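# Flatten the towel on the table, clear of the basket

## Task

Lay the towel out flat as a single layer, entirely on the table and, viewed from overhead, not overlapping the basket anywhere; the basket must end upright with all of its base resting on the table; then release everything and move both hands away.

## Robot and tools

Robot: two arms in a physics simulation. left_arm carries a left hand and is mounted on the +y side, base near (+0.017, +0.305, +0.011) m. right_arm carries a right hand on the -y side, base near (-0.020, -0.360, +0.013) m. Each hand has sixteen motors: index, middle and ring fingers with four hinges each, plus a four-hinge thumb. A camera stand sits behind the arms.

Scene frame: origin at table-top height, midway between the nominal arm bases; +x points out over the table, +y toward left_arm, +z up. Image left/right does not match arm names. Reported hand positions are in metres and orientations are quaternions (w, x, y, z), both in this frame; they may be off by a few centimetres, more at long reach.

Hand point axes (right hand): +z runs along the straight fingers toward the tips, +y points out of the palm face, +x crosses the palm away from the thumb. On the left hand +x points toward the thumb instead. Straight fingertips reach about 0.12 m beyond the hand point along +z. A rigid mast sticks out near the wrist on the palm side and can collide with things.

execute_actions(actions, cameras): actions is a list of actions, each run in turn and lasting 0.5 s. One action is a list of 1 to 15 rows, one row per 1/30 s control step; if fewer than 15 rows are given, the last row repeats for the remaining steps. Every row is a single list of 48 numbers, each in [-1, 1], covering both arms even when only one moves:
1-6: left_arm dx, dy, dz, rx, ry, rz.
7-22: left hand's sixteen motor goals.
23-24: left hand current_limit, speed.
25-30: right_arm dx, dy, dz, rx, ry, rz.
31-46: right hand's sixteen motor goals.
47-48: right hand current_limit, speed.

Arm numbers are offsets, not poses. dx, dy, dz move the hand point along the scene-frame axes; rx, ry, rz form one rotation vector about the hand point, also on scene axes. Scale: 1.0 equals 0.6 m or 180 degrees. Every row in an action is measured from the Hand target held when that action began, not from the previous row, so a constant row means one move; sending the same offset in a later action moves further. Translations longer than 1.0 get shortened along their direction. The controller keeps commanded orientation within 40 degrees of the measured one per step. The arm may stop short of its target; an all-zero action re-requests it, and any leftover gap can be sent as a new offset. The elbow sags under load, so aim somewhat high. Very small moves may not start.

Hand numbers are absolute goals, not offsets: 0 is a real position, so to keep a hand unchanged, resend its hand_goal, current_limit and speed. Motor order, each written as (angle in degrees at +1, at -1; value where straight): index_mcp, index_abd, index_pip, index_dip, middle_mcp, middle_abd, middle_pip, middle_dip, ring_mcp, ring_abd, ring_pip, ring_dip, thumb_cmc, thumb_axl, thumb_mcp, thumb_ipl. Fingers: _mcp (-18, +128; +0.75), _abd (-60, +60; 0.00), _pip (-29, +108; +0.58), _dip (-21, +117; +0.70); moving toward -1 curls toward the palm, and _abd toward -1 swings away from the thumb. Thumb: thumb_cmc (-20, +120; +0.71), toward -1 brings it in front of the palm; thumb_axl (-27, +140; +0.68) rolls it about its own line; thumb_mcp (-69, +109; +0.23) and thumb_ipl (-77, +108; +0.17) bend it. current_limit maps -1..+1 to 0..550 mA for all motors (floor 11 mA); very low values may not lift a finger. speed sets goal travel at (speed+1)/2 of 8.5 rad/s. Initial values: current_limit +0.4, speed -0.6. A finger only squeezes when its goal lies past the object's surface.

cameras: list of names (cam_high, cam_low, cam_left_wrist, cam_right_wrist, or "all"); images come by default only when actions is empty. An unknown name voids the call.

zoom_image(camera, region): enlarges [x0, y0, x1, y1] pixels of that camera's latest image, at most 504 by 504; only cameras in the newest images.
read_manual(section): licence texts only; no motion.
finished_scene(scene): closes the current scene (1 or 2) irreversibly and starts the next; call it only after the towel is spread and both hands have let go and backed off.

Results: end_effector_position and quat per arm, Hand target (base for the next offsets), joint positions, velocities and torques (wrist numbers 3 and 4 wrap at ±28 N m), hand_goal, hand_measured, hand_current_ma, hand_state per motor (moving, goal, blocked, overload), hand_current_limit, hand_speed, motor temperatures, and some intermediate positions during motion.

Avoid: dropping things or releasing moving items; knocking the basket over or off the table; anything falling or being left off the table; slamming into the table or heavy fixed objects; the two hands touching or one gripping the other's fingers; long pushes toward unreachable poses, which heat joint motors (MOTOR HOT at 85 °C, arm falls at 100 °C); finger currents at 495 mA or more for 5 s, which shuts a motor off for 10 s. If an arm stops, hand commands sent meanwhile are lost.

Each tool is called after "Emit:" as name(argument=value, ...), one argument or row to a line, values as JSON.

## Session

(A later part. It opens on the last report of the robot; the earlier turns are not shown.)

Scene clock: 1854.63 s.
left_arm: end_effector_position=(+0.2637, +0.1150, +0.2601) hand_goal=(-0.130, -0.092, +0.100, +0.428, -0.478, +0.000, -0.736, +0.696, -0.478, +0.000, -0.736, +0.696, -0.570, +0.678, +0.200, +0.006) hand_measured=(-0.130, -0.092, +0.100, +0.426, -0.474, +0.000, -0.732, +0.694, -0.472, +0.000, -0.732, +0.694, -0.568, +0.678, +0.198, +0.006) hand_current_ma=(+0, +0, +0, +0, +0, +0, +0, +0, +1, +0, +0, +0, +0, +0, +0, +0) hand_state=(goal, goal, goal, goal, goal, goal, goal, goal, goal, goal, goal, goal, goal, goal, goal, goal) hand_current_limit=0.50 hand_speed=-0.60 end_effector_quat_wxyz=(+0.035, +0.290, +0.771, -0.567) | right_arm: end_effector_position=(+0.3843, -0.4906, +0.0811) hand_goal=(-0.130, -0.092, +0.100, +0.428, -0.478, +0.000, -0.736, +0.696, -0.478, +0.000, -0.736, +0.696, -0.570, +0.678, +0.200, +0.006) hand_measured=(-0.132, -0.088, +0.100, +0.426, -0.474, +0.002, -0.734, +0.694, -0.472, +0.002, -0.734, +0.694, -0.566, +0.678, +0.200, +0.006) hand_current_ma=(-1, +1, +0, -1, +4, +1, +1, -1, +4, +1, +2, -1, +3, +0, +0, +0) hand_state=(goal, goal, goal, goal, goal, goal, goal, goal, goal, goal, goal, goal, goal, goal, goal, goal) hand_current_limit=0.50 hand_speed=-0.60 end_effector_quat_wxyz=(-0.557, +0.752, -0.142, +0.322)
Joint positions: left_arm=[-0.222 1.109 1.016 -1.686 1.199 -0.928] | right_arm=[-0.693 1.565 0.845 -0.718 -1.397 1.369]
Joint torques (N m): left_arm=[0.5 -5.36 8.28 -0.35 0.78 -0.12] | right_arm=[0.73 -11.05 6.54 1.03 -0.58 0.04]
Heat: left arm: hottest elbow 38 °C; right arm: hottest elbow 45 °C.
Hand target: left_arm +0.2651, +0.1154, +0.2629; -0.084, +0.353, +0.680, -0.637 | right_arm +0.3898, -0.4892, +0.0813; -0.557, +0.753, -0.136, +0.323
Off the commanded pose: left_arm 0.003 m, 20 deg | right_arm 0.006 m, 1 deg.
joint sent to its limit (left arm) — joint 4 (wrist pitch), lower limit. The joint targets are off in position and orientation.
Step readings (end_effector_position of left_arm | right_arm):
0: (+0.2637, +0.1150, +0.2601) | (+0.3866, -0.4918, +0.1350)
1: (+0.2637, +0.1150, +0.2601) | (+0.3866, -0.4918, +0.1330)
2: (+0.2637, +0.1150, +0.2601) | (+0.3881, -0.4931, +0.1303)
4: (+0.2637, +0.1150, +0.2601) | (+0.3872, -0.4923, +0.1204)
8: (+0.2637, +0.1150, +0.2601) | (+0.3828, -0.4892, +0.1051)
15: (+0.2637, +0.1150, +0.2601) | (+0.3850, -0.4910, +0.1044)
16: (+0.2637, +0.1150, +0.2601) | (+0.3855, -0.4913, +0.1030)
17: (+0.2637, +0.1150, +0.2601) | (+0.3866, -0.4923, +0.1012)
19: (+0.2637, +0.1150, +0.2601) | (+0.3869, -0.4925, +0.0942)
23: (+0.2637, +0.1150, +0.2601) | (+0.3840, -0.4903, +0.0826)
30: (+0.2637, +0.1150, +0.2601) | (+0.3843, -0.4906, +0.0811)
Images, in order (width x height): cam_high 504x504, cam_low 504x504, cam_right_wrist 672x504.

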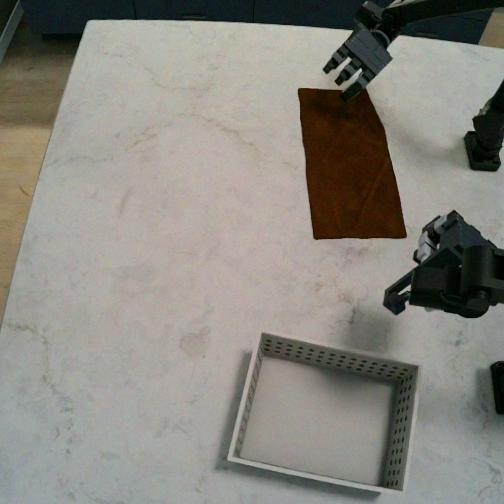

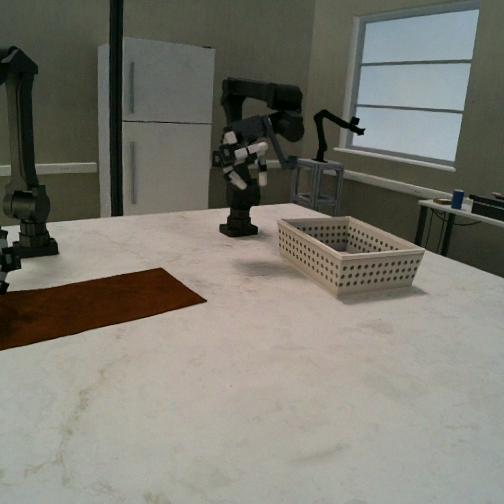

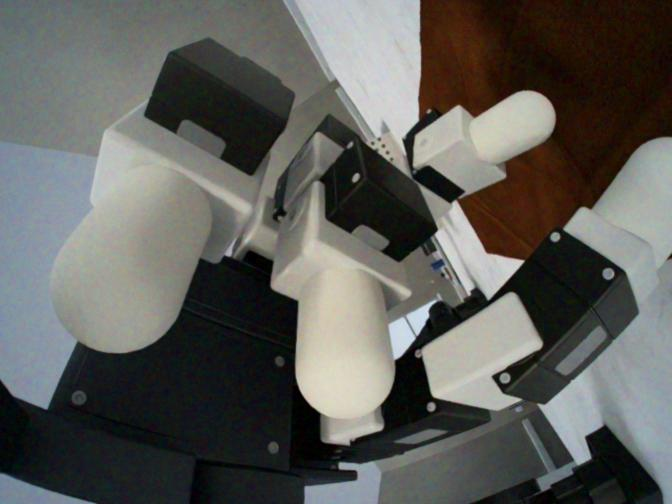

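Emit:
execute_actions(
  actions=[
    [[0,0,0,0,0,0,-0.13,-0.093,0.1,0.4276,-0.479,0,-0.737,0.696,-0.479,0,-0.737,0.696,-0.571,0.678,0.2,0.0054,0.5,-0.6,0,0,-0.04,0,0,0,-0.13,-0.093,0.1,0.4276,-0.479,0,-0.737,0.696,-0.479,0,-0.737,0.696,-0.571,0.678,0.2,0.0054,0.5,-0.6]],
    [[0,0,0,0,0,0,-0.13,-0.093,0.1,0.4276,-0.479,0,-0.737,0.696,-0.479,0,-0.737,0.696,-0.571,0.678,0.2,0.0054,0.5,-0.6,0,0,-0.02,0,0,0,-0.13,-0.093,0.1,0.4276,-0.479,0,-0.737,0.696,-0.479,0,-0.737,0.696,-0.571,0.678,0.2,0.0054,0.5,-0.6]],
  ],
  cameras=["cam_right_wrist", "cam_high"],
)

Emit:
zoom_image(
  camera="cam_high",
  region=[280, 30, 430, 180],
)

Scene clock: 1860.47 s.
left_arm: end_effector_position=(+0.2637, +0.1150, +0.2601) hand_goal=(-0.130, -0.092, +0.100, +0.428, -0.478, +0.000, -0.736, +0.696, -0.478, +0.000, -0.736, +0.696, -0.570, +0.678, +0.200, +0.006) hand_measured=(-0.130, -0.092, +0.100, +0.426, -0.474, +0.000, -0.732, +0.694, -0.472, +0.000, -0.732, +0.694, -0.568, +0.678, +0.198, +0.006) hand_current_ma=(+0, +0, +0, +0, +0, +0, +0, +0, +1, +0, +0, +0, +0, +0, +0, +0) hand_state=(goal, goal, goal, goal, goal, goal, goal, goal, goal, goal, goal, goal, goal, goal, goal, goal) hand_current_limit=0.50 hand_speed=-0.60 end_effector_quat_wxyz=(+0.035, +0.290, +0.771, -0.567) | right_arm: end_effector_position=(+0.3858, -0.4918, +0.0490) hand_goal=(-0.130, -0.092, +0.100, +0.428, -0.478, +0.000, -0.736, +0.696, -0.478, +0.000, -0.736, +0.696, -0.570, +0.678, +0.200, +0.006) hand_measured=(-0.132, -0.088, +0.100, +0.426, -0.474, +0.002, -0.734, +0.694, -0.472, +0.002, -0.734, +0.694, -0.566, +0.678, +0.200, +0.006) hand_current_ma=(-1, +1, +0, -1, +4, +1, +1, -1, +4, +1, +2, -1, +3, +0, +0, +0) hand_state=(goal, goal, goal, goal, goal, goal, goal, goal, goal, goal, goal, goal, goal, goal, goal, goal) hand_current_limit=0.50 hand_speed=-0.60 end_effector_quat_wxyz=(-0.556, +0.752, -0.139, +0.325)
Joint positions: left_arm=[-0.222 1.109 1.016 -1.686 1.199 -0.928] | right_arm=[-0.693 1.634 0.816 -0.608 -1.397 1.372]
Joint torques (N m): left_arm=[0.5 -5.3 8.31 -0.38 0.78 -0.13] | right_arm=[0.73 -10.64 5.86 1.03 -0.59 0.05]
Heat: left arm: hottest elbow 38 °C; right arm: hottest elbow 44 °C.
Hand target: left_arm +0.2651, +0.1154, +0.2629; -0.084, +0.353, +0.680, -0.637 | right_arm +0.3898, -0.4892, +0.0453; -0.557, +0.753, -0.136, +0.323
Off the commanded pose: left_arm 0.003 m, 20 deg | right_arm 0.006 m, 0 deg.
joint sent to its limit (left arm) — joint 4 (wrist pitch), lower limit. The joint targets are off in position and orientation.
Step readings (end_effector_position of left_arm | right_arm):
0: (+0.2637, +0.1150, +0.2601) | (+0.3843, -0.4906, +0.0811)
1: (+0.2637, +0.1150, +0.2601) | (+0.3846, -0.4908, +0.0802)
2: (+0.2637, +0.1150, +0.2601) | (+0.3856, -0.4916, +0.0779)
4: (+0.2637, +0.1150, +0.2601) | (+0.3862, -0.4921, +0.0706)
8: (+0.2637, +0.1150, +0.2601) | (+0.3836, -0.4900, +0.0583)
15: (+0.2637, +0.1150, +0.2601) | (+0.3837, -0.4901, +0.0570)
16: (+0.2637, +0.1150, +0.2601) | (+0.3840, -0.4904, +0.0565)
17: (+0.2637, +0.1150, +0.2601) | (+0.3853, -0.4914, +0.0561)
19: (+0.2637, +0.1150, +0.2601) | (+0.3866, -0.4924, +0.0535)
23: (+0.2637, +0.1150, +0.2601) | (+0.3856, -0.4916, +0.0489)
30: (+0.2637, +0.1150, +0.2601) | (+0.3858, -0.4918, +0.0490)
Images, in order (width x height): cam_high 504x504, cam_right_wrist 672x504.

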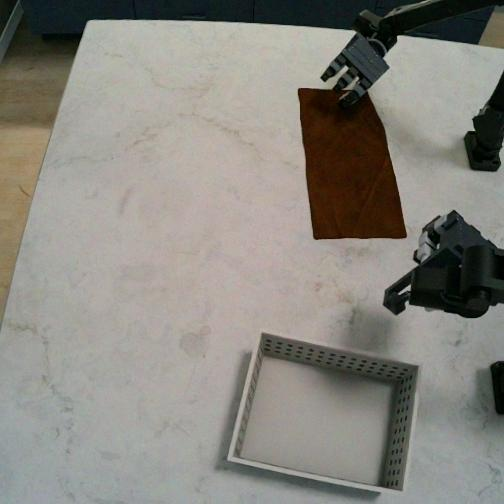

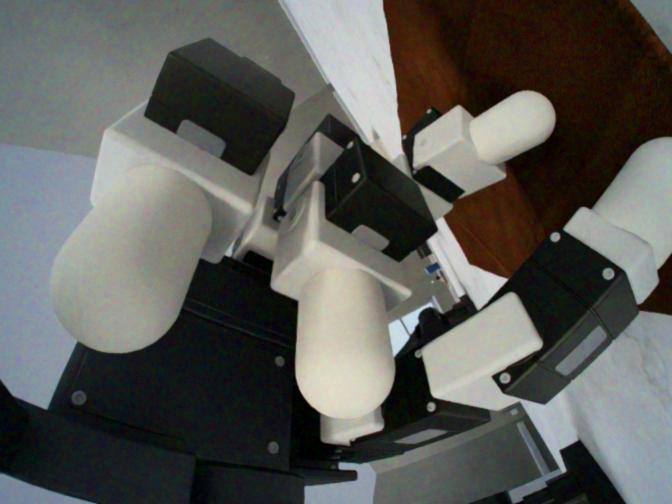

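Scaled by 3.360 from the camera's 504x504 image, which has a finer 720x720 frame.

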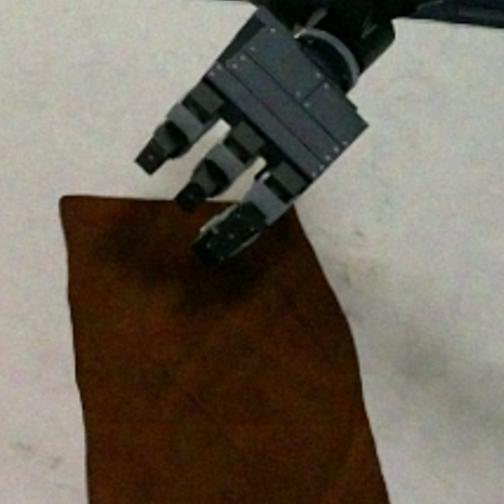

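Emit:
execute_actions(
  actions=[
    [[0,0,0,0,0,0,-0.13,-0.093,0.1,0.4276,-0.479,0,-0.737,0.696,-0.479,0,-0.737,0.696,-0.571,0.678,0.2,0.0054,0.5,-0.6,-0.015,-0.01,0.05,0,0,0,-0.13,-0.093,0.1,0.4276,-0.479,0,-0.737,0.696,-0.479,0,-0.737,0.696,-0.571,0.678,0.2,0.0054,0.5,-0.6]],
    [[0,0,0,0,0,0,-0.13,-0.093,0.1,0.4276,-0.479,0,-0.737,0.696,-0.479,0,-0.737,0.696,-0.571,0.678,0.2,0.0054,0.5,-0.6,-0.02,-0.015,-0.025,0,0,0,-0.13,-0.093,0.1,0.4276,-0.479,0,-0.737,0.696,-0.479,0,-0.737,0.696,-0.571,0.678,0.2,0.0054,0.5,-0.6]],
  ],
  cameras=["cam_right_wrist", "cam_high"],
)

Emit:
zoom_image(
  camera="cam_right_wrist",
  region=[372, 50, 672, 330],
)

Scene clock: 1869.77 s.
left_arm: end_effector_position=(+0.2637, +0.1150, +0.2601) hand_goal=(-0.130, -0.092, +0.100, +0.428, -0.478, +0.000, -0.736, +0.696, -0.478, +0.000, -0.736, +0.696, -0.570, +0.678, +0.200, +0.006) hand_measured=(-0.130, -0.092, +0.100, +0.426, -0.474, +0.000, -0.732, +0.694, -0.472, +0.000, -0.732, +0.694, -0.568, +0.678, +0.198, +0.006) hand_current_ma=(+0, +0, +0, +0, +0, +0, +0, +0, +1, +0, +0, +0, +0, +0, +0, +0) hand_state=(goal, goal, goal, goal, goal, goal, goal, goal, goal, goal, goal, goal, goal, goal, goal, goal) hand_current_limit=0.50 hand_speed=-0.60 end_effector_quat_wxyz=(+0.035, +0.290, +0.771, -0.567) | right_arm: end_effector_position=(+0.3562, -0.4932, +0.0560) hand_goal=(-0.130, -0.092, +0.100, +0.428, -0.478, +0.000, -0.736, +0.696, -0.478, +0.000, -0.736, +0.696, -0.570, +0.678, +0.200, +0.006) hand_measured=(-0.132, -0.088, +0.100, +0.426, -0.474, +0.002, -0.734, +0.694, -0.474, +0.002, -0.734, +0.694, -0.568, +0.678, +0.200, +0.006) hand_current_ma=(-1, +1, +0, -1, +3, +1, +1, -1, +4, +1, +2, -1, +1, +0, +0, +0) hand_state=(goal, goal, goal, goal, goal, goal, goal, goal, goal, goal, goal, goal, goal, goal, goal, goal) hand_current_limit=0.50 hand_speed=-0.60 end_effector_quat_wxyz=(-0.562, +0.751, -0.151, +0.313)
Joint positions: left_arm=[-0.222 1.109 1.016 -1.686 1.199 -0.928] | right_arm=[-0.747 1.634 0.842 -0.968 -1.394 1.068]
Joint torques (N m): left_arm=[0.44 -5.3 8.29 -0.36 0.78 -0.12] | right_arm=[-0.03 -10.05 8.05 -0.5 -0.6 -0.32]
Heat: left arm: hottest elbow 38 °C; right arm: hottest elbow 44 °C.
Hand target: left_arm +0.2651, +0.1154, +0.2629; -0.084, +0.353, +0.680, -0.637 | right_arm +0.3688, -0.5042, +0.0603; -0.557, +0.753, -0.136, +0.323
Off the commanded pose: left_arm 0.003 m, 20 deg | right_arm 0.017 m, 2 deg.
joint sent to its limit (left arm) — joint 4 (wrist pitch), lower limit. The joint targets are off in position and orientation.
Step readings (end_effector_position of left_arm | right_arm):
0: (+0.2637, +0.1150, +0.2601) | (+0.3858, -0.4918, +0.0490)
1: (+0.2637, +0.1150, +0.2601) | (+0.3847, -0.4910, +0.0494)
2: (+0.2637, +0.1150, +0.2601) | (+0.3806, -0.4878, +0.0508)
4: (+0.2637, +0.1150, +0.2601) | (+0.3746, -0.4829, +0.0563)
8: (+0.2637, +0.1150, +0.2601) | (+0.3691, -0.4784, +0.0625)
15: (+0.2637, +0.1150, +0.2601) | (+0.3666, -0.4763, +0.0629)
16: (+0.2637, +0.1150, +0.2601) | (+0.3666, -0.4771, +0.0633)
17: (+0.2637, +0.1150, +0.2601) | (+0.3653, -0.4789, +0.0628)
19: (+0.2637, +0.1150, +0.2601) | (+0.3609, -0.4826, +0.0603)
23: (+0.2637, +0.1150, +0.2601) | (+0.3531, -0.4900, +0.0546)
30: (+0.2637, +0.1150, +0.2601) | (+0.3539, -0.4912, +0.0546)
Images, in order (width x height): cam_high 504x504, cam_right_wrist 672x504.

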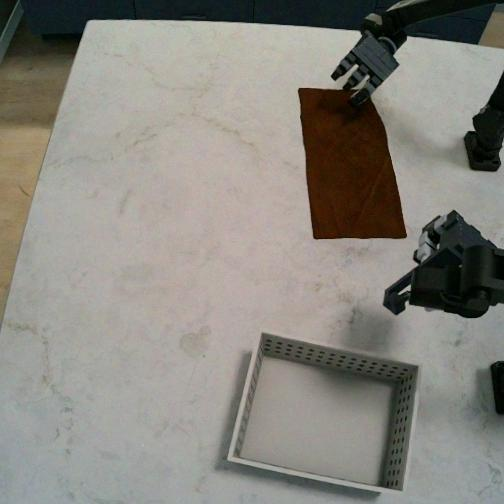

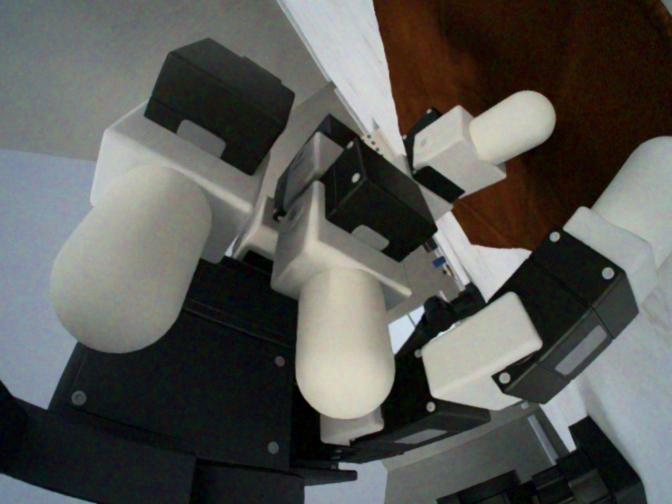

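Scaled by 1.680 from the camera's 672x504 image, which has a finer 960x720 frame.

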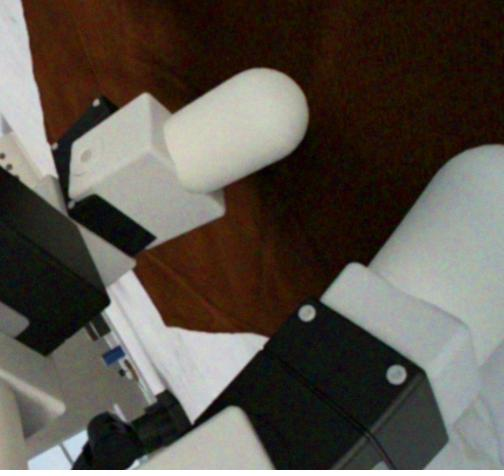

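Emit:
execute_actions(
  actions=[
    [[0,0,0,0,0,0,-0.13,-0.093,0.1,0.4276,-0.479,0,-0.737,0.696,-0.479,0,-0.737,0.696,-0.571,0.678,0.2,0.0054,0.5,-0.6,-0.01,-0.015,-0.03,0,0,0,-0.13,-0.093,0.1,0.4276,-0.479,0,-0.737,0.696,-0.479,0,-0.737,0.696,-0.571,0.678,0.2,0.0054,0.5,-0.6]],
    [[0,0,0,0,0,0,-0.13,-0.093,0.1,0.4276,-0.479,0,-0.737,0.696,-0.479,0,-0.737,0.696,-0.571,0.678,0.2,0.0054,0.5,-0.6,0,0,-0.015,0,0,0,-0.18,-0.093,0.14,0.4276,-0.479,0,-0.737,0.696,-0.479,0,-0.737,0.696,-0.571,0.678,0.17,0.0054,0.6,-0.85]],
    [[0,0,0,0,0,0,-0.13,-0.093,0.1,0.4276,-0.479,0,-0.737,0.696,-0.479,0,-0.737,0.696,-0.571,0.678,0.2,0.0054,0.5,-0.6,0,0,0,0,0,0,-0.26,-0.093,0.2,0.4276,-0.479,0,-0.737,0.696,-0.479,0,-0.737,0.696,-0.571,0.678,0.11,0.0054,0.6,-0.85]],
    [[0,0,0,0,0,0,-0.13,-0.093,0.1,0.4276,-0.479,0,-0.737,0.696,-0.479,0,-0.737,0.696,-0.571,0.678,0.2,0.0054,0.5,-0.6,0,0,0,0,0,0,-0.38,-0.093,0.25,0.4276,-0.479,0,-0.737,0.696,-0.479,0,-0.737,0.696,-0.571,0.678,0.05,0.0054,0.6,-0.85]],
    [[0,0,0,0,0,0,-0.13,-0.093,0.1,0.4276,-0.479,0,-0.737,0.696,-0.479,0,-0.737,0.696,-0.571,0.678,0.2,0.0054,0.5,-0.6,0,0,0,0,0,0,-0.55,-0.093,0.28,0.4276,-0.479,0,-0.737,0.696,-0.479,0,-0.737,0.696,-0.571,0.678,0.0,0.0054,0.6,-0.85]],
  ],
  cameras=["cam_right_wrist", "cam_high"],
)

Emit:
zoom_image(
  camera="cam_right_wrist",
  region=[372, 50, 672, 330],
)

Scene clock: 1879.53 s.
left_arm: end_effector_position=(+0.2637, +0.1150, +0.2601) hand_goal=(-0.130, -0.092, +0.100, +0.428, -0.478, +0.000, -0.736, +0.696, -0.478, +0.000, -0.736, +0.696, -0.570, +0.678, +0.200, +0.006) hand_measured=(-0.130, -0.092, +0.100, +0.426, -0.474, +0.000, -0.732, +0.694, -0.472, +0.000, -0.732, +0.694, -0.568, +0.678, +0.198, +0.006) hand_current_ma=(+0, +0, +0, +0, +0, +0, +0, +0, +1, +0, +0, +0, +0, +0, +0, +0) hand_state=(goal, goal, goal, goal, goal, goal, goal, goal, goal, goal, goal, goal, goal, goal, goal, goal) hand_current_limit=0.50 hand_speed=-0.60 end_effector_quat_wxyz=(+0.035, +0.290, +0.771, -0.567) | right_arm: end_effector_position=(+0.3510, -0.5064, +0.0481) hand_goal=(-0.550, -0.092, +0.280, +0.428, -0.478, +0.000, -0.736, +0.696, -0.478, +0.000, -0.736, +0.696, -0.570, +0.678, +0.000, +0.006) hand_measured=(-0.412, -0.090, +0.298, +0.430, -0.474, +0.002, -0.734, +0.694, -0.474, +0.002, -0.734, +0.694, -0.566, +0.678, +0.098, +0.024) hand_current_ma=(+440, +0, +24, +1, +3, +1, +1, -1, +4, +1, +2, -1, +2, +0, +390, +37) hand_state=(blocked, goal, goal, goal, goal, goal, goal, goal, goal, goal, goal, goal, goal, goal, blocked, goal) hand_current_limit=0.60 hand_speed=-0.85 end_effector_quat_wxyz=(-0.563, +0.747, -0.160, +0.314)
Joint positions: left_arm=[-0.222 1.109 1.016 -1.686 1.199 -0.928] | right_arm=[-0.784 1.686 0.873 -1.076 -1.392 0.95]
Joint torques (N m): left_arm=[0.44 -5.3 8.29 -0.34 0.78 -0.12] | right_arm=[0.56 -7.47 6.63 0.32 -0.36 -0.75]
Heat: left arm: hottest elbow 38 °C; right arm: hottest elbow 44 °C.
Hand target: left_arm +0.2651, +0.1154, +0.2629; -0.084, +0.353, +0.680, -0.637 | right_arm +0.3628, -0.5132, +0.0333; -0.557, +0.753, -0.136, +0.323
Off the commanded pose: left_arm 0.003 m, 20 deg | right_arm 0.020 m, 3 deg.
joint sent to its limit (left arm) — joint 4 (wrist pitch), lower limit. The joint targets are off in position and orientation.
Step readings (end_effector_position of left_arm | right_arm):
0: (+0.2637, +0.1150, +0.2601) | (+0.3563, -0.4933, +0.0560)
1: (+0.2637, +0.1150, +0.2601) | (+0.3558, -0.4931, +0.0549)
2: (+0.2637, +0.1150, +0.2601) | (+0.3556, -0.4930, +0.0530)
4: (+0.2637, +0.1150, +0.2601) | (+0.3542, -0.4944, +0.0478)
8: (+0.2637, +0.1150, +0.2601) | (+0.3552, -0.4970, +0.0498)
15: (+0.2637, +0.1150, +0.2601) | (+0.3542, -0.4958, +0.0493)
16: (+0.2637, +0.1150, +0.2601) | (+0.3546, -0.4962, +0.0492)
17: (+0.2637, +0.1150, +0.2601) | (+0.3546, -0.4962, +0.0487)
19: (+0.2637, +0.1150, +0.2601) | (+0.3545, -0.4976, +0.0485)
23: (+0.2637, +0.1150, +0.2601) | (+0.3537, -0.4999, +0.0485)
30: (+0.2637, +0.1150, +0.2601) | (+0.3533, -0.5010, +0.0485)
31: (+0.2637, +0.1150, +0.2601) | (+0.3533, -0.5010, +0.0485)
32: (+0.2637, +0.1150, +0.2601) | (+0.3533, -0.5010, +0.0485)
34: (+0.2637, +0.1150, +0.2601) | (+0.3530, -0.5016, +0.0485)
38: (+0.2637, +0.1150, +0.2601) | (+0.3522, -0.5039, +0.0485)
45: (+0.2637, +0.1150, +0.2601) | (+0.3519, -0.5045, +0.0485)
46: (+0.2637, +0.1150, +0.2601) | (+0.3519, -0.5045, +0.0485)
47: (+0.2637, +0.1150, +0.2601) | (+0.3519, -0.5045, +0.0485)
49: (+0.2637, +0.1150, +0.2601) | (+0.3519, -0.5046, +0.0483)
53: (+0.2637, +0.1150, +0.2601) | (+0.3510, -0.5064, +0.0481)
60: (+0.2637, +0.1150, +0.2601) | (+0.3510, -0.5064, +0.0481)
61: (+0.2637, +0.1150, +0.2601) | (+0.3510, -0.5064, +0.0481)
62: (+0.2637, +0.1150, +0.2601) | (+0.3510, -0.5064, +0.0481)
64: (+0.2637, +0.1150, +0.2601) | (+0.3510, -0.5064, +0.0481)
68: (+0.2637, +0.1150, +0.2601) | (+0.3510, -0.5064, +0.0481)
75: (+0.2637, +0.1150, +0.2601) | (+0.3510, -0.5064, +0.0481)
Images, in order (width x height): cam_high 504x504, cam_right_wrist 672x504.

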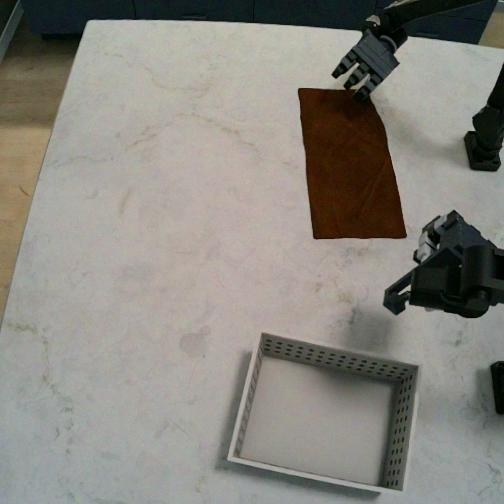

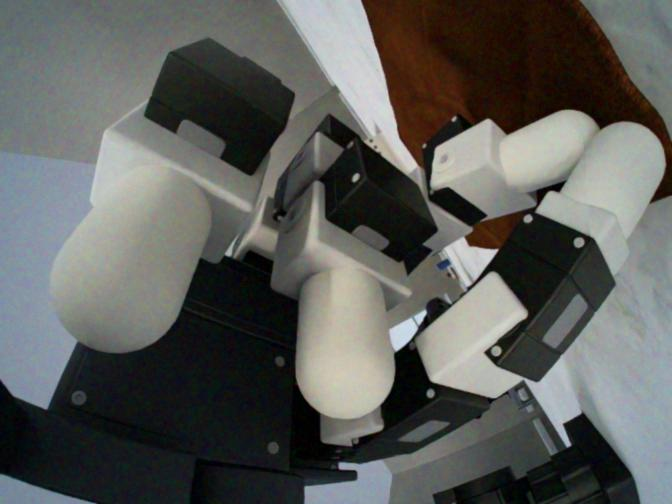

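Scaled by 1.680 from the camera's 672x504 image, which has a finer 960x720 frame.

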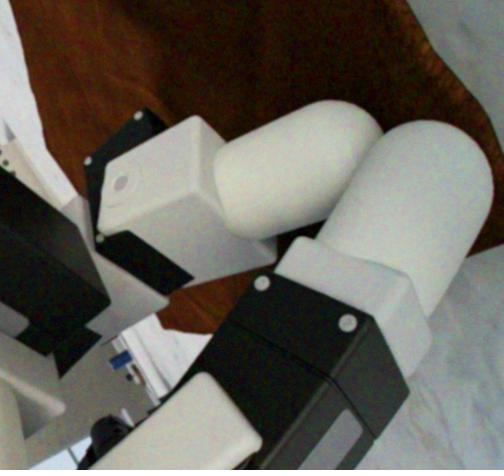

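Emit:
execute_actions(
  actions=[
    [[0,0,0,0,0,0,-0.13,-0.093,0.1,0.4276,-0.479,0,-0.737,0.696,-0.479,0,-0.737,0.696,-0.571,0.678,0.2,0.0054,0.5,-0.6,0,0,0.03,0,0,0,-0.13,-0.093,0.1,0.4276,-0.479,0,-0.737,0.696,-0.479,0,-0.737,0.696,-0.571,0.678,0.2,0.0054,0.6,-0.7]],
    [[0,0,0,0,0,0,-0.13,-0.093,0.1,0.4276,-0.479,0,-0.737,0.696,-0.479,0,-0.737,0.696,-0.571,0.678,0.2,0.0054,0.5,-0.6,0.01,0.01,-0.055,0,0,0,-0.1,-0.093,0.05,0.4276,-0.479,0,-0.737,0.696,-0.479,0,-0.737,0.696,-0.571,0.678,0.22,0.0054,0.6,-0.7]],
    [[0,0,0,0,0,0,-0.13,-0.093,0.1,0.4276,-0.479,0,-0.737,0.696,-0.479,0,-0.737,0.696,-0.571,0.678,0.2,0.0054,0.5,-0.6,0,0,0,0,0,0,-0.18,-0.093,0.14,0.4276,-0.479,0,-0.737,0.696,-0.479,0,-0.737,0.696,-0.571,0.678,0.17,0.0054,0.6,-0.85]],
    [[0,0,0,0,0,0,-0.13,-0.093,0.1,0.4276,-0.479,0,-0.737,0.696,-0.479,0,-0.737,0.696,-0.571,0.678,0.2,0.0054,0.5,-0.6,0,0,0,0,0,0,-0.26,-0.093,0.2,0.4276,-0.479,0,-0.737,0.696,-0.479,0,-0.737,0.696,-0.571,0.678,0.11,0.0054,0.6,-0.85]],
    [[0,0,0,0,0,0,-0.13,-0.093,0.1,0.4276,-0.479,0,-0.737,0.696,-0.479,0,-0.737,0.696,-0.571,0.678,0.2,0.0054,0.5,-0.6,0,0,0,0,0,0,-0.38,-0.093,0.25,0.4276,-0.479,0,-0.737,0.696,-0.479,0,-0.737,0.696,-0.571,0.678,0.05,0.0054,0.6,-0.85]],
    [[0,0,0,0,0,0,-0.13,-0.093,0.1,0.4276,-0.479,0,-0.737,0.696,-0.479,0,-0.737,0.696,-0.571,0.678,0.2,0.0054,0.5,-0.6,0,0,0,0,0,0,-0.55,-0.093,0.28,0.4276,-0.479,0,-0.737,0.696,-0.479,0,-0.737,0.696,-0.571,0.678,0.0,0.0054,0.6,-0.85]],
  ],
  cameras=["cam_right_wrist", "cam_high"],
)

Emit:
zoom_image(
  camera="cam_right_wrist",
  region=[372, 50, 672, 330],
)

Scene clock: 1889.13 s.
left_arm: end_effector_position=(+0.2637, +0.1150, +0.2601) hand_goal=(-0.130, -0.092, +0.100, +0.428, -0.478, +0.000, -0.736, +0.696, -0.478, +0.000, -0.736, +0.696, -0.570, +0.678, +0.200, +0.006) hand_measured=(-0.130, -0.092, +0.100, +0.426, -0.474, +0.000, -0.732, +0.694, -0.472, +0.000, -0.732, +0.694, -0.568, +0.678, +0.198, +0.006) hand_current_ma=(+0, +0, +0, +0, +0, +0, +0, +0, +1, +0, +0, +0, +0, +0, +0, +0) hand_state=(goal, goal, goal, goal, goal, goal, goal, goal, goal, goal, goal, goal, goal, goal, goal, goal) hand_current_limit=0.50 hand_speed=-0.60 end_effector_quat_wxyz=(+0.035, +0.290, +0.771, -0.567) | right_arm: end_effector_position=(+0.3588, -0.5065, +0.0488) hand_goal=(-0.550, -0.092, +0.280, +0.428, -0.478, +0.000, -0.736, +0.696, -0.478, +0.000, -0.736, +0.696, -0.570, +0.678, +0.000, +0.006) hand_measured=(-0.444, -0.090, +0.302, +0.436, -0.474, +0.002, -0.734, +0.694, -0.474, +0.002, -0.734, +0.694, -0.548, +0.682, +0.128, +0.018) hand_current_ma=(+330, +0, +28, +7, +3, +1, +1, -1, +4, +1, +2, -1, +31, +4, +440, +19) hand_state=(blocked, goal, blocked, goal, goal, goal, goal, goal, goal, goal, goal, goal, blocked, goal, blocked, goal) hand_current_limit=0.60 hand_speed=-0.85 end_effector_quat_wxyz=(-0.567, +0.743, -0.163, +0.316)
Joint positions: left_arm=[-0.222 1.109 1.016 -1.686 1.199 -0.928] | right_arm=[-0.773 1.69 0.877 -1.02 -1.408 1.013]
Joint torques (N m): left_arm=[0.5 -5.36 8.31 -0.35 0.78 -0.12] | right_arm=[1.03 -6.48 4.86 2.32 -0.16 -0.65]
Heat: left arm: hottest elbow 38 °C; right arm: hottest elbow 43 °C.
Hand target: left_arm +0.2651, +0.1154, +0.2629; -0.084, +0.353, +0.680, -0.637 | right_arm +0.3688, -0.5072, +0.0183; -0.557, +0.753, -0.136, +0.323
Off the commanded pose: left_arm 0.003 m, 20 deg | right_arm 0.032 m, 4 deg.
joint sent to its limit (left arm) — joint 4 (wrist pitch), lower limit. The joint targets are off in position and orientation.
Step readings (end_effector_position of left_arm | right_arm):
0: (+0.2637, +0.1150, +0.2601) | (+0.3510, -0.5064, +0.0481)
1: (+0.2637, +0.1150, +0.2601) | (+0.3507, -0.5061, +0.0486)
2: (+0.2637, +0.1150, +0.2601) | (+0.3509, -0.5063, +0.0496)
4: (+0.2637, +0.1150, +0.2601) | (+0.3510, -0.5063, +0.0501)
8: (+0.2637, +0.1150, +0.2601) | (+0.3516, -0.5044, +0.0504)
15: (+0.2637, +0.1150, +0.2601) | (+0.3525, -0.5005, +0.0507)
16: (+0.2637, +0.1150, +0.2601) | (+0.3536, -0.5013, +0.0492)
17: (+0.2637, +0.1150, +0.2601) | (+0.3562, -0.5015, +0.0482)
19: (+0.2637, +0.1150, +0.2601) | (+0.3587, -0.5015, +0.0497)
23: (+0.2637, +0.1150, +0.2601) | (+0.3592, -0.5017, +0.0497)
30: (+0.2637, +0.1150, +0.2601) | (+0.3597, -0.5023, +0.0498)
31: (+0.2637, +0.1150, +0.2601) | (+0.3597, -0.5023, +0.0497)
32: (+0.2637, +0.1150, +0.2601) | (+0.3598, -0.5024, +0.0497)
34: (+0.2637, +0.1150, +0.2601) | (+0.3600, -0.5026, +0.0496)
38: (+0.2637, +0.1150, +0.2601) | (+0.3602, -0.5028, +0.0501)
45: (+0.2637, +0.1150, +0.2601) | (+0.3605, -0.5031, +0.0499)
46: (+0.2637, +0.1150, +0.2601) | (+0.3604, -0.5030, +0.0499)
47: (+0.2637, +0.1150, +0.2601) | (+0.3604, -0.5030, +0.0499)
49: (+0.2637, +0.1150, +0.2601) | (+0.3604, -0.5032, +0.0497)
53: (+0.2637, +0.1150, +0.2601) | (+0.3602, -0.5041, +0.0499)
60: (+0.2637, +0.1150, +0.2601) | (+0.3603, -0.5042, +0.0499)
61: (+0.2637, +0.1150, +0.2601) | (+0.3603, -0.5042, +0.0499)
62: (+0.2637, +0.1150, +0.2601) | (+0.3601, -0.5042, +0.0496)
64: (+0.2637, +0.1150, +0.2601) | (+0.3594, -0.5047, +0.0490)
68: (+0.2637, +0.1150, +0.2601) | (+0.3591, -0.5052, +0.0488)
75: (+0.2637, +0.1150, +0.2601) | (+0.3591, -0.5060, +0.0488)
76: (+0.2637, +0.1150, +0.2601) | (+0.3591, -0.5060, +0.0488)
77: (+0.2637, +0.1150, +0.2601) | (+0.3590, -0.5060, +0.0485)
79: (+0.2637, +0.1150, +0.2601) | (+0.3587, -0.5066, +0.0485)
83: (+0.2637, +0.1150, +0.2601) | (+0.3587, -0.5066, +0.0485)
90: (+0.2637, +0.1150, +0.2601) | (+0.3588, -0.5065, +0.0488)
Images, in order (width x height): cam_high 504x504, cam_right_wrist 672x504.

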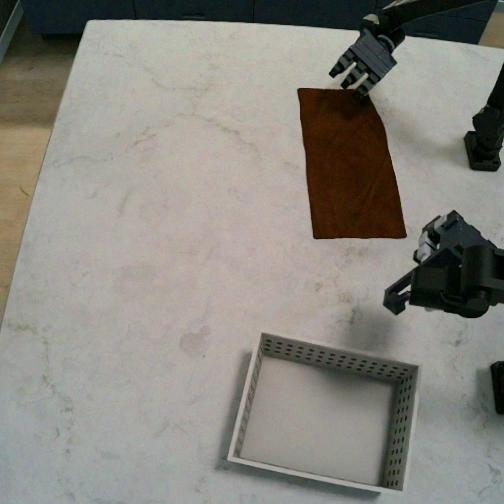

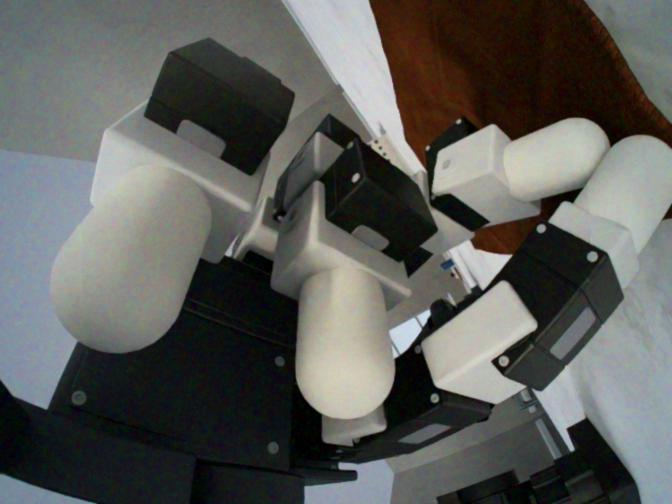

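Scaled by 1.680 from the camera's 672x504 image, which has a finer 960x720 frame.

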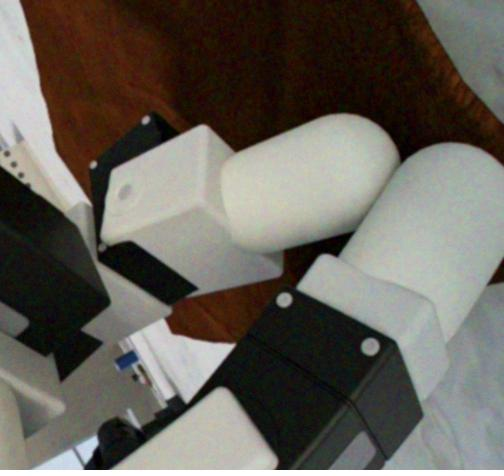

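Emit:
execute_actions(
  actions=[
    [[0,0,0,0,0,0,-0.13,-0.093,0.1,0.4276,-0.479,0,-0.737,0.696,-0.479,0,-0.737,0.696,-0.571,0.678,0.2,0.0054,0.5,-0.6,0,0,0.03,0,0,0,-0.13,-0.093,0.1,0.4276,-0.479,0,-0.737,0.696,-0.479,0,-0.737,0.696,-0.571,0.678,0.2,0.0054,0.6,-0.6]],
    [[0,0,0,0,0,0,-0.13,-0.093,0.1,0.4276,-0.479,0,-0.737,0.696,-0.479,0,-0.737,0.696,-0.571,0.678,0.2,0.0054,0.5,-0.6,0.02,0.015,0.04,0,0,0,-0.1,-0.093,0.05,0.4276,-0.479,0,-0.737,0.696,-0.479,0,-0.737,0.696,-0.571,0.678,0.22,0.0054,0.6,-0.6]],
    [[0,0,0,0,0,0,-0.13,-0.093,0.1,0.4276,-0.479,0,-0.737,0.696,-0.479,0,-0.737,0.696,-0.571,0.678,0.2,0.0054,0.5,-0.6,0.015,0.02,-0.03,0,0,0,-0.1,-0.093,0.05,0.4276,-0.479,0,-0.737,0.696,-0.479,0,-0.737,0.696,-0.571,0.678,0.22,0.0054,0.6,-0.6]],
  ],
  cameras=["cam_right_wrist", "cam_high"],
)

Emit:
zoom_image(
  camera="cam_right_wrist",
  region=[372, 50, 672, 330],
)

Emit:
zoom_image(
  camera="cam_high",
  region=[280, 30, 430, 180],
)

Scene clock: 1898.00 s.
left_arm: end_effector_position=(+0.2637, +0.1150, +0.2601) hand_goal=(-0.130, -0.092, +0.100, +0.428, -0.478, +0.000, -0.736, +0.696, -0.478, +0.000, -0.736, +0.696, -0.570, +0.678, +0.200, +0.006) hand_measured=(-0.130, -0.092, +0.100, +0.426, -0.474, +0.000, -0.732, +0.694, -0.472, +0.000, -0.732, +0.694, -0.568, +0.678, +0.198, +0.006) hand_current_ma=(+0, +0, +0, +0, +0, +0, +0, +0, +1, +0, +0, +0, +0, +0, +0, +0) hand_state=(goal, goal, goal, goal, goal, goal, goal, goal, goal, goal, goal, goal, goal, goal, goal, goal) hand_current_limit=0.50 hand_speed=-0.60 end_effector_quat_wxyz=(+0.035, +0.290, +0.771, -0.567) | right_arm: end_effector_position=(+0.3876, -0.4934, +0.0468) hand_goal=(-0.100, -0.092, +0.050, +0.428, -0.478, +0.000, -0.736, +0.696, -0.478, +0.000, -0.736, +0.696, -0.570, +0.678, +0.220, +0.006) hand_measured=(-0.106, -0.090, +0.052, +0.430, -0.474, +0.002, -0.734, +0.694, -0.474, +0.002, -0.734, +0.694, -0.576, +0.680, +0.240, +0.010) hand_current_ma=(-5, +1, +0, +1, +2, +1, +1, -1, +3, +1, +2, -1, -4, +2, +38, +5) hand_state=(goal, goal, goal, goal, goal, goal, goal, goal, goal, goal, goal, goal, goal, goal, goal, goal) hand_current_limit=0.60 hand_speed=-0.60 end_effector_quat_wxyz=(-0.557, +0.751, -0.141, +0.326)
Joint positions: left_arm=[-0.222 1.109 1.016 -1.686 1.199 -0.928] | right_arm=[-0.695 1.645 0.819 -0.594 -1.401 1.381]
Joint torques (N m): left_arm=[0.56 -5.3 8.29 -0.35 0.78 -0.12] | right_arm=[0.97 -11.46 5.07 1.16 -0.48 -0.02]
Heat: left arm: hottest elbow 38 °C; right arm: hottest elbow 43 °C.
Hand target: left_arm +0.2651, +0.1154, +0.2629; -0.084, +0.353, +0.680, -0.637 | right_arm +0.3898, -0.4862, +0.0423; -0.557, +0.753, -0.136, +0.323
Off the commanded pose: left_arm 0.003 m, 20 deg | right_arm 0.009 m, 1 deg.
joint sent to its limit (left arm) — joint 4 (wrist pitch), lower limit. The joint targets are off in position and orientation.
Step readings (end_effector_position of left_arm | right_arm):
0: (+0.2637, +0.1150, +0.2601) | (+0.3588, -0.5065, +0.0488)
1: (+0.2637, +0.1150, +0.2601) | (+0.3586, -0.5065, +0.0491)
2: (+0.2637, +0.1150, +0.2601) | (+0.3587, -0.5068, +0.0499)
4: (+0.2637, +0.1150, +0.2601) | (+0.3586, -0.5070, +0.0502)
8: (+0.2637, +0.1150, +0.2601) | (+0.3595, -0.5047, +0.0502)
15: (+0.2637, +0.1150, +0.2601) | (+0.3606, -0.5018, +0.0502)
16: (+0.2637, +0.1150, +0.2601) | (+0.3611, -0.5019, +0.0510)
17: (+0.2637, +0.1150, +0.2601) | (+0.3627, -0.5019, +0.0523)
19: (+0.2637, +0.1150, +0.2601) | (+0.3697, -0.5012, +0.0543)
23: (+0.2637, +0.1150, +0.2601) | (+0.3773, -0.4958, +0.0545)
30: (+0.2637, +0.1150, +0.2601) | (+0.3782, -0.4948, +0.0536)
31: (+0.2637, +0.1150, +0.2601) | (+0.3792, -0.4956, +0.0527)
32: (+0.2637, +0.1150, +0.2601) | (+0.3813, -0.4974, +0.0510)
34: (+0.2637, +0.1150, +0.2601) | (+0.3842, -0.4960, +0.0472)
38: (+0.2637, +0.1150, +0.2601) | (+0.3872, -0.4931, +0.0471)
45: (+0.2637, +0.1150, +0.2601) | (+0.3877, -0.4935, +0.0468)
Images, in order (width x height): cam_high 504x504, cam_right_wrist 672x504.

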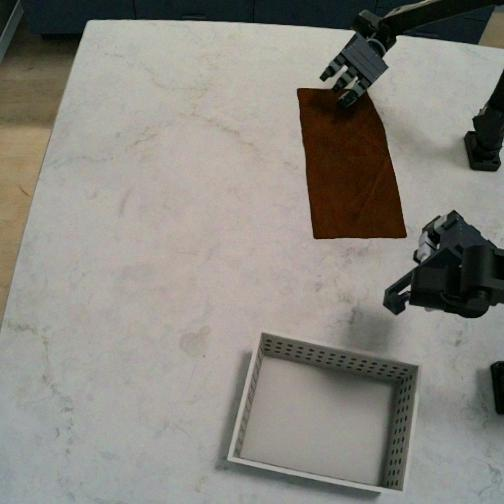

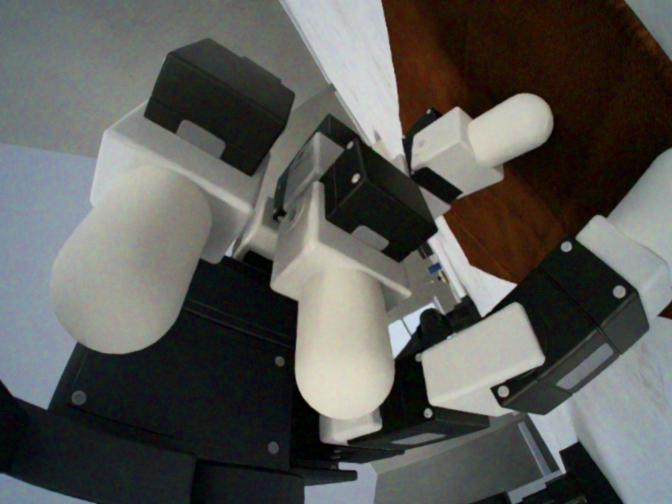

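Scaled by 1.680 from the camera's 672x504 image, which has a finer 960x720 frame.

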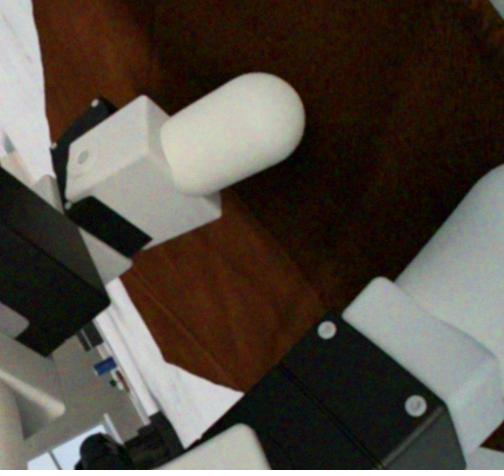

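Scaled by 3.360 from the camera's 504x504 image, which has a finer 720x720 frame.

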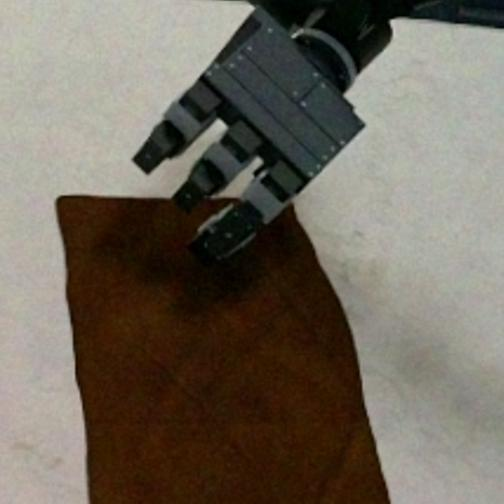

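Emit:
execute_actions(
  actions=[
    [[0,0,0,0,0,0,-0.13,-0.093,0.1,0.4276,-0.479,0,-0.737,0.696,-0.479,0,-0.737,0.696,-0.571,0.678,0.2,0.0054,0.5,-0.6,0,0,-0.035,0,0,0,-0.1,-0.093,0.05,0.4276,-0.479,0,-0.737,0.696,-0.479,0,-0.737,0.696,-0.571,0.678,0.22,0.0054,0.6,-0.6]],
    [[0,0,0,0,0,0,-0.13,-0.093,0.1,0.4276,-0.479,0,-0.737,0.696,-0.479,0,-0.737,0.696,-0.571,0.678,0.2,0.0054,0.5,-0.6,0,0,0,0,0,0,-0.18,-0.093,0.14,0.4276,-0.479,0,-0.737,0.696,-0.479,0,-0.737,0.696,-0.571,0.678,0.17,0.0054,0.6,-0.85]],
    [[0,0,0,0,0,0,-0.13,-0.093,0.1,0.4276,-0.479,0,-0.737,0.696,-0.479,0,-0.737,0.696,-0.571,0.678,0.2,0.0054,0.5,-0.6,0,0,0,0,0,0,-0.26,-0.093,0.2,0.4276,-0.479,0,-0.737,0.696,-0.479,0,-0.737,0.696,-0.571,0.678,0.11,0.0054,0.6,-0.85]],
    [[0,0,0,0,0,0,-0.13,-0.093,0.1,0.4276,-0.479,0,-0.737,0.696,-0.479,0,-0.737,0.696,-0.571,0.678,0.2,0.0054,0.5,-0.6,0,0,0,0,0,0,-0.38,-0.093,0.25,0.4276,-0.479,0,-0.737,0.696,-0.479,0,-0.737,0.696,-0.571,0.678,0.05,0.0054,0.6,-0.85]],
    [[0,0,0,0,0,0,-0.13,-0.093,0.1,0.4276,-0.479,0,-0.737,0.696,-0.479,0,-0.737,0.696,-0.571,0.678,0.2,0.0054,0.5,-0.6,0,0,0,0,0,0,-0.55,-0.093,0.28,0.4276,-0.479,0,-0.737,0.696,-0.479,0,-0.737,0.696,-0.571,0.678,0.0,0.0054,0.6,-0.85]],
  ],
  cameras=["cam_right_wrist", "cam_high"],
)

Emit:
zoom_image(
  camera="cam_right_wrist",
  region=[372, 50, 672, 330],
)

Emit:
zoom_image(
  camera="cam_high",
  region=[280, 30, 430, 180],
)

Scene clock: 1909.23 s.
left_arm: end_effector_position=(+0.2637, +0.1150, +0.2601) hand_goal=(-0.130, -0.092, +0.100, +0.428, -0.478, +0.000, -0.736, +0.696, -0.478, +0.000, -0.736, +0.696, -0.570, +0.678, +0.200, +0.006) hand_measured=(-0.130, -0.092, +0.100, +0.426, -0.474, +0.000, -0.732, +0.694, -0.472, +0.000, -0.732, +0.694, -0.568, +0.678, +0.198, +0.006) hand_current_ma=(+0, +0, +0, +0, +0, +0, +0, +0, +1, +0, +0, +0, +0, +0, +0, +0) hand_state=(goal, goal, goal, goal, goal, goal, goal, goal, goal, goal, goal, goal, goal, goal, goal, goal) hand_current_limit=0.50 hand_speed=-0.60 end_effector_quat_wxyz=(+0.035, +0.290, +0.771, -0.567) | right_arm: end_effector_position=(+0.3941, -0.4876, +0.0452) hand_goal=(-0.550, -0.092, +0.280, +0.428, -0.478, +0.000, -0.736, +0.696, -0.478, +0.000, -0.736, +0.696, -0.570, +0.678, +0.000, +0.006) hand_measured=(-0.370, -0.106, +0.296, +0.428, -0.474, +0.002, -0.734, +0.694, -0.474, +0.002, -0.734, +0.694, -0.594, +0.676, +0.088, +0.026) hand_current_ma=(+440, -13, +18, +0, +2, +1, +1, -1, +3, +1, +2, -1, -34, -2, +336, +41) hand_state=(blocked, goal, goal, goal, goal, goal, goal, goal, goal, goal, goal, goal, blocked, goal, blocked, blocked) hand_current_limit=0.60 hand_speed=-0.85 end_effector_quat_wxyz=(-0.560, +0.747, -0.127, +0.333)
Joint positions: left_arm=[-0.222 1.109 1.016 -1.686 1.199 -0.928] | right_arm=[-0.678 1.648 0.802 -0.505 -1.417 1.425]
Joint torques (N m): left_arm=[0.56 -5.3 8.29 -0.35 0.78 -0.12] | right_arm=[0.5 -8.12 4.63 1.13 -0.1 -0.25]
Heat: left arm: hottest elbow 38 °C; right arm: hottest elbow 42 °C.
Hand target: left_arm +0.2651, +0.1154, +0.2629; -0.084, +0.353, +0.680, -0.637 | right_arm +0.3898, -0.4862, +0.0213; -0.557, +0.753, -0.136, +0.323
Off the commanded pose: left_arm 0.003 m, 20 deg | right_arm 0.024 m, 2 deg.
joint sent to its limit (left arm) — joint 4 (wrist pitch), lower limit. The joint targets are off in position and orientation.
Step readings (end_effector_position of left_arm | right_arm):
0: (+0.2637, +0.1150, +0.2601) | (+0.3875, -0.4933, +0.0467)
1: (+0.2637, +0.1150, +0.2601) | (+0.3878, -0.4936, +0.0465)
2: (+0.2637, +0.1150, +0.2601) | (+0.3881, -0.4936, +0.0461)
4: (+0.2637, +0.1150, +0.2601) | (+0.3885, -0.4934, +0.0459)
8: (+0.2637, +0.1150, +0.2601) | (+0.3887, -0.4933, +0.0459)
15: (+0.2637, +0.1150, +0.2601) | (+0.3892, -0.4937, +0.0460)
16: (+0.2637, +0.1150, +0.2601) | (+0.3893, -0.4936, +0.0463)
17: (+0.2637, +0.1150, +0.2601) | (+0.3894, -0.4937, +0.0463)
19: (+0.2637, +0.1150, +0.2601) | (+0.3895, -0.4933, +0.0468)
23: (+0.2637, +0.1150, +0.2601) | (+0.3897, -0.4925, +0.0474)
30: (+0.2637, +0.1150, +0.2601) | (+0.3898, -0.4926, +0.0474)
31: (+0.2637, +0.1150, +0.2601) | (+0.3898, -0.4926, +0.0474)
32: (+0.2637, +0.1150, +0.2601) | (+0.3898, -0.4926, +0.0474)
34: (+0.2637, +0.1150, +0.2601) | (+0.3899, -0.4924, +0.0476)
38: (+0.2637, +0.1150, +0.2601) | (+0.3899, -0.4923, +0.0479)
45: (+0.2637, +0.1150, +0.2601) | (+0.3899, -0.4923, +0.0479)
46: (+0.2637, +0.1150, +0.2601) | (+0.3899, -0.4923, +0.0479)
47: (+0.2637, +0.1150, +0.2601) | (+0.3900, -0.4921, +0.0481)
49: (+0.2637, +0.1150, +0.2601) | (+0.3906, -0.4916, +0.0479)
53: (+0.2637, +0.1150, +0.2601) | (+0.3931, -0.4906, +0.0460)
60: (+0.2637, +0.1150, +0.2601) | (+0.3941, -0.4885, +0.0446)
61: (+0.2637, +0.1150, +0.2601) | (+0.3941, -0.4885, +0.0446)
62: (+0.2637, +0.1150, +0.2601) | (+0.3942, -0.4883, +0.0449)
64: (+0.2637, +0.1150, +0.2601) | (+0.3943, -0.4882, +0.0451)
68: (+0.2637, +0.1150, +0.2601) | (+0.3944, -0.4878, +0.0456)
75: (+0.2637, +0.1150, +0.2601) | (+0.3941, -0.4876, +0.0452)
Images, in order (width x height): cam_high 504x504, cam_right_wrist 672x504.

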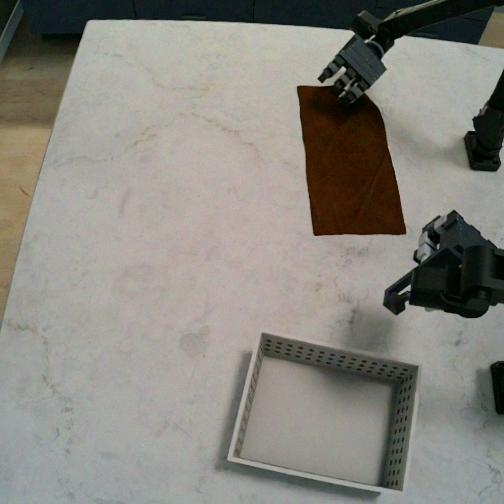

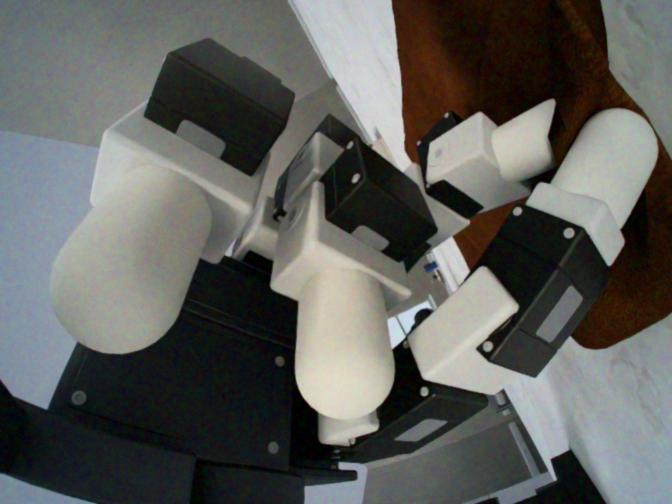

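Scaled by 1.680 from the camera's 672x504 image, which has a finer 960x720 frame.

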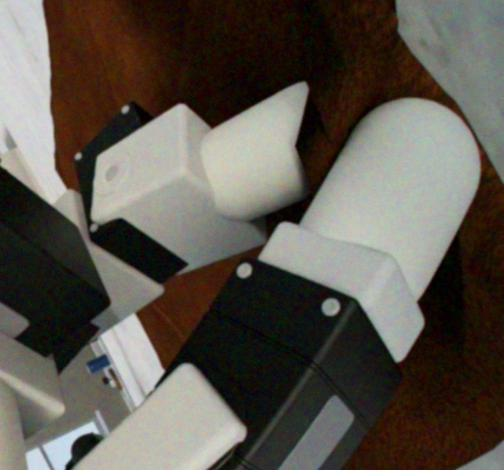

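Scaled by 3.360 from the camera's 504x504 image, which has a finer 720x720 frame.

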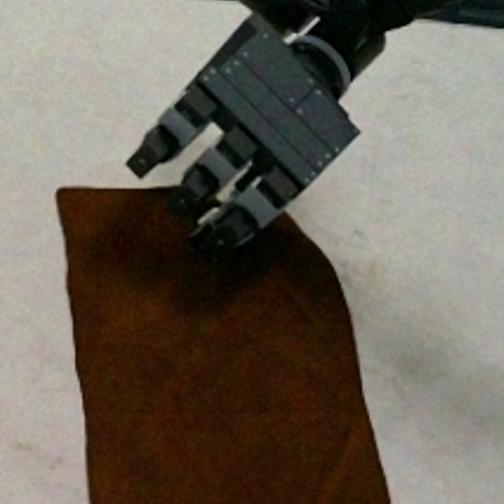

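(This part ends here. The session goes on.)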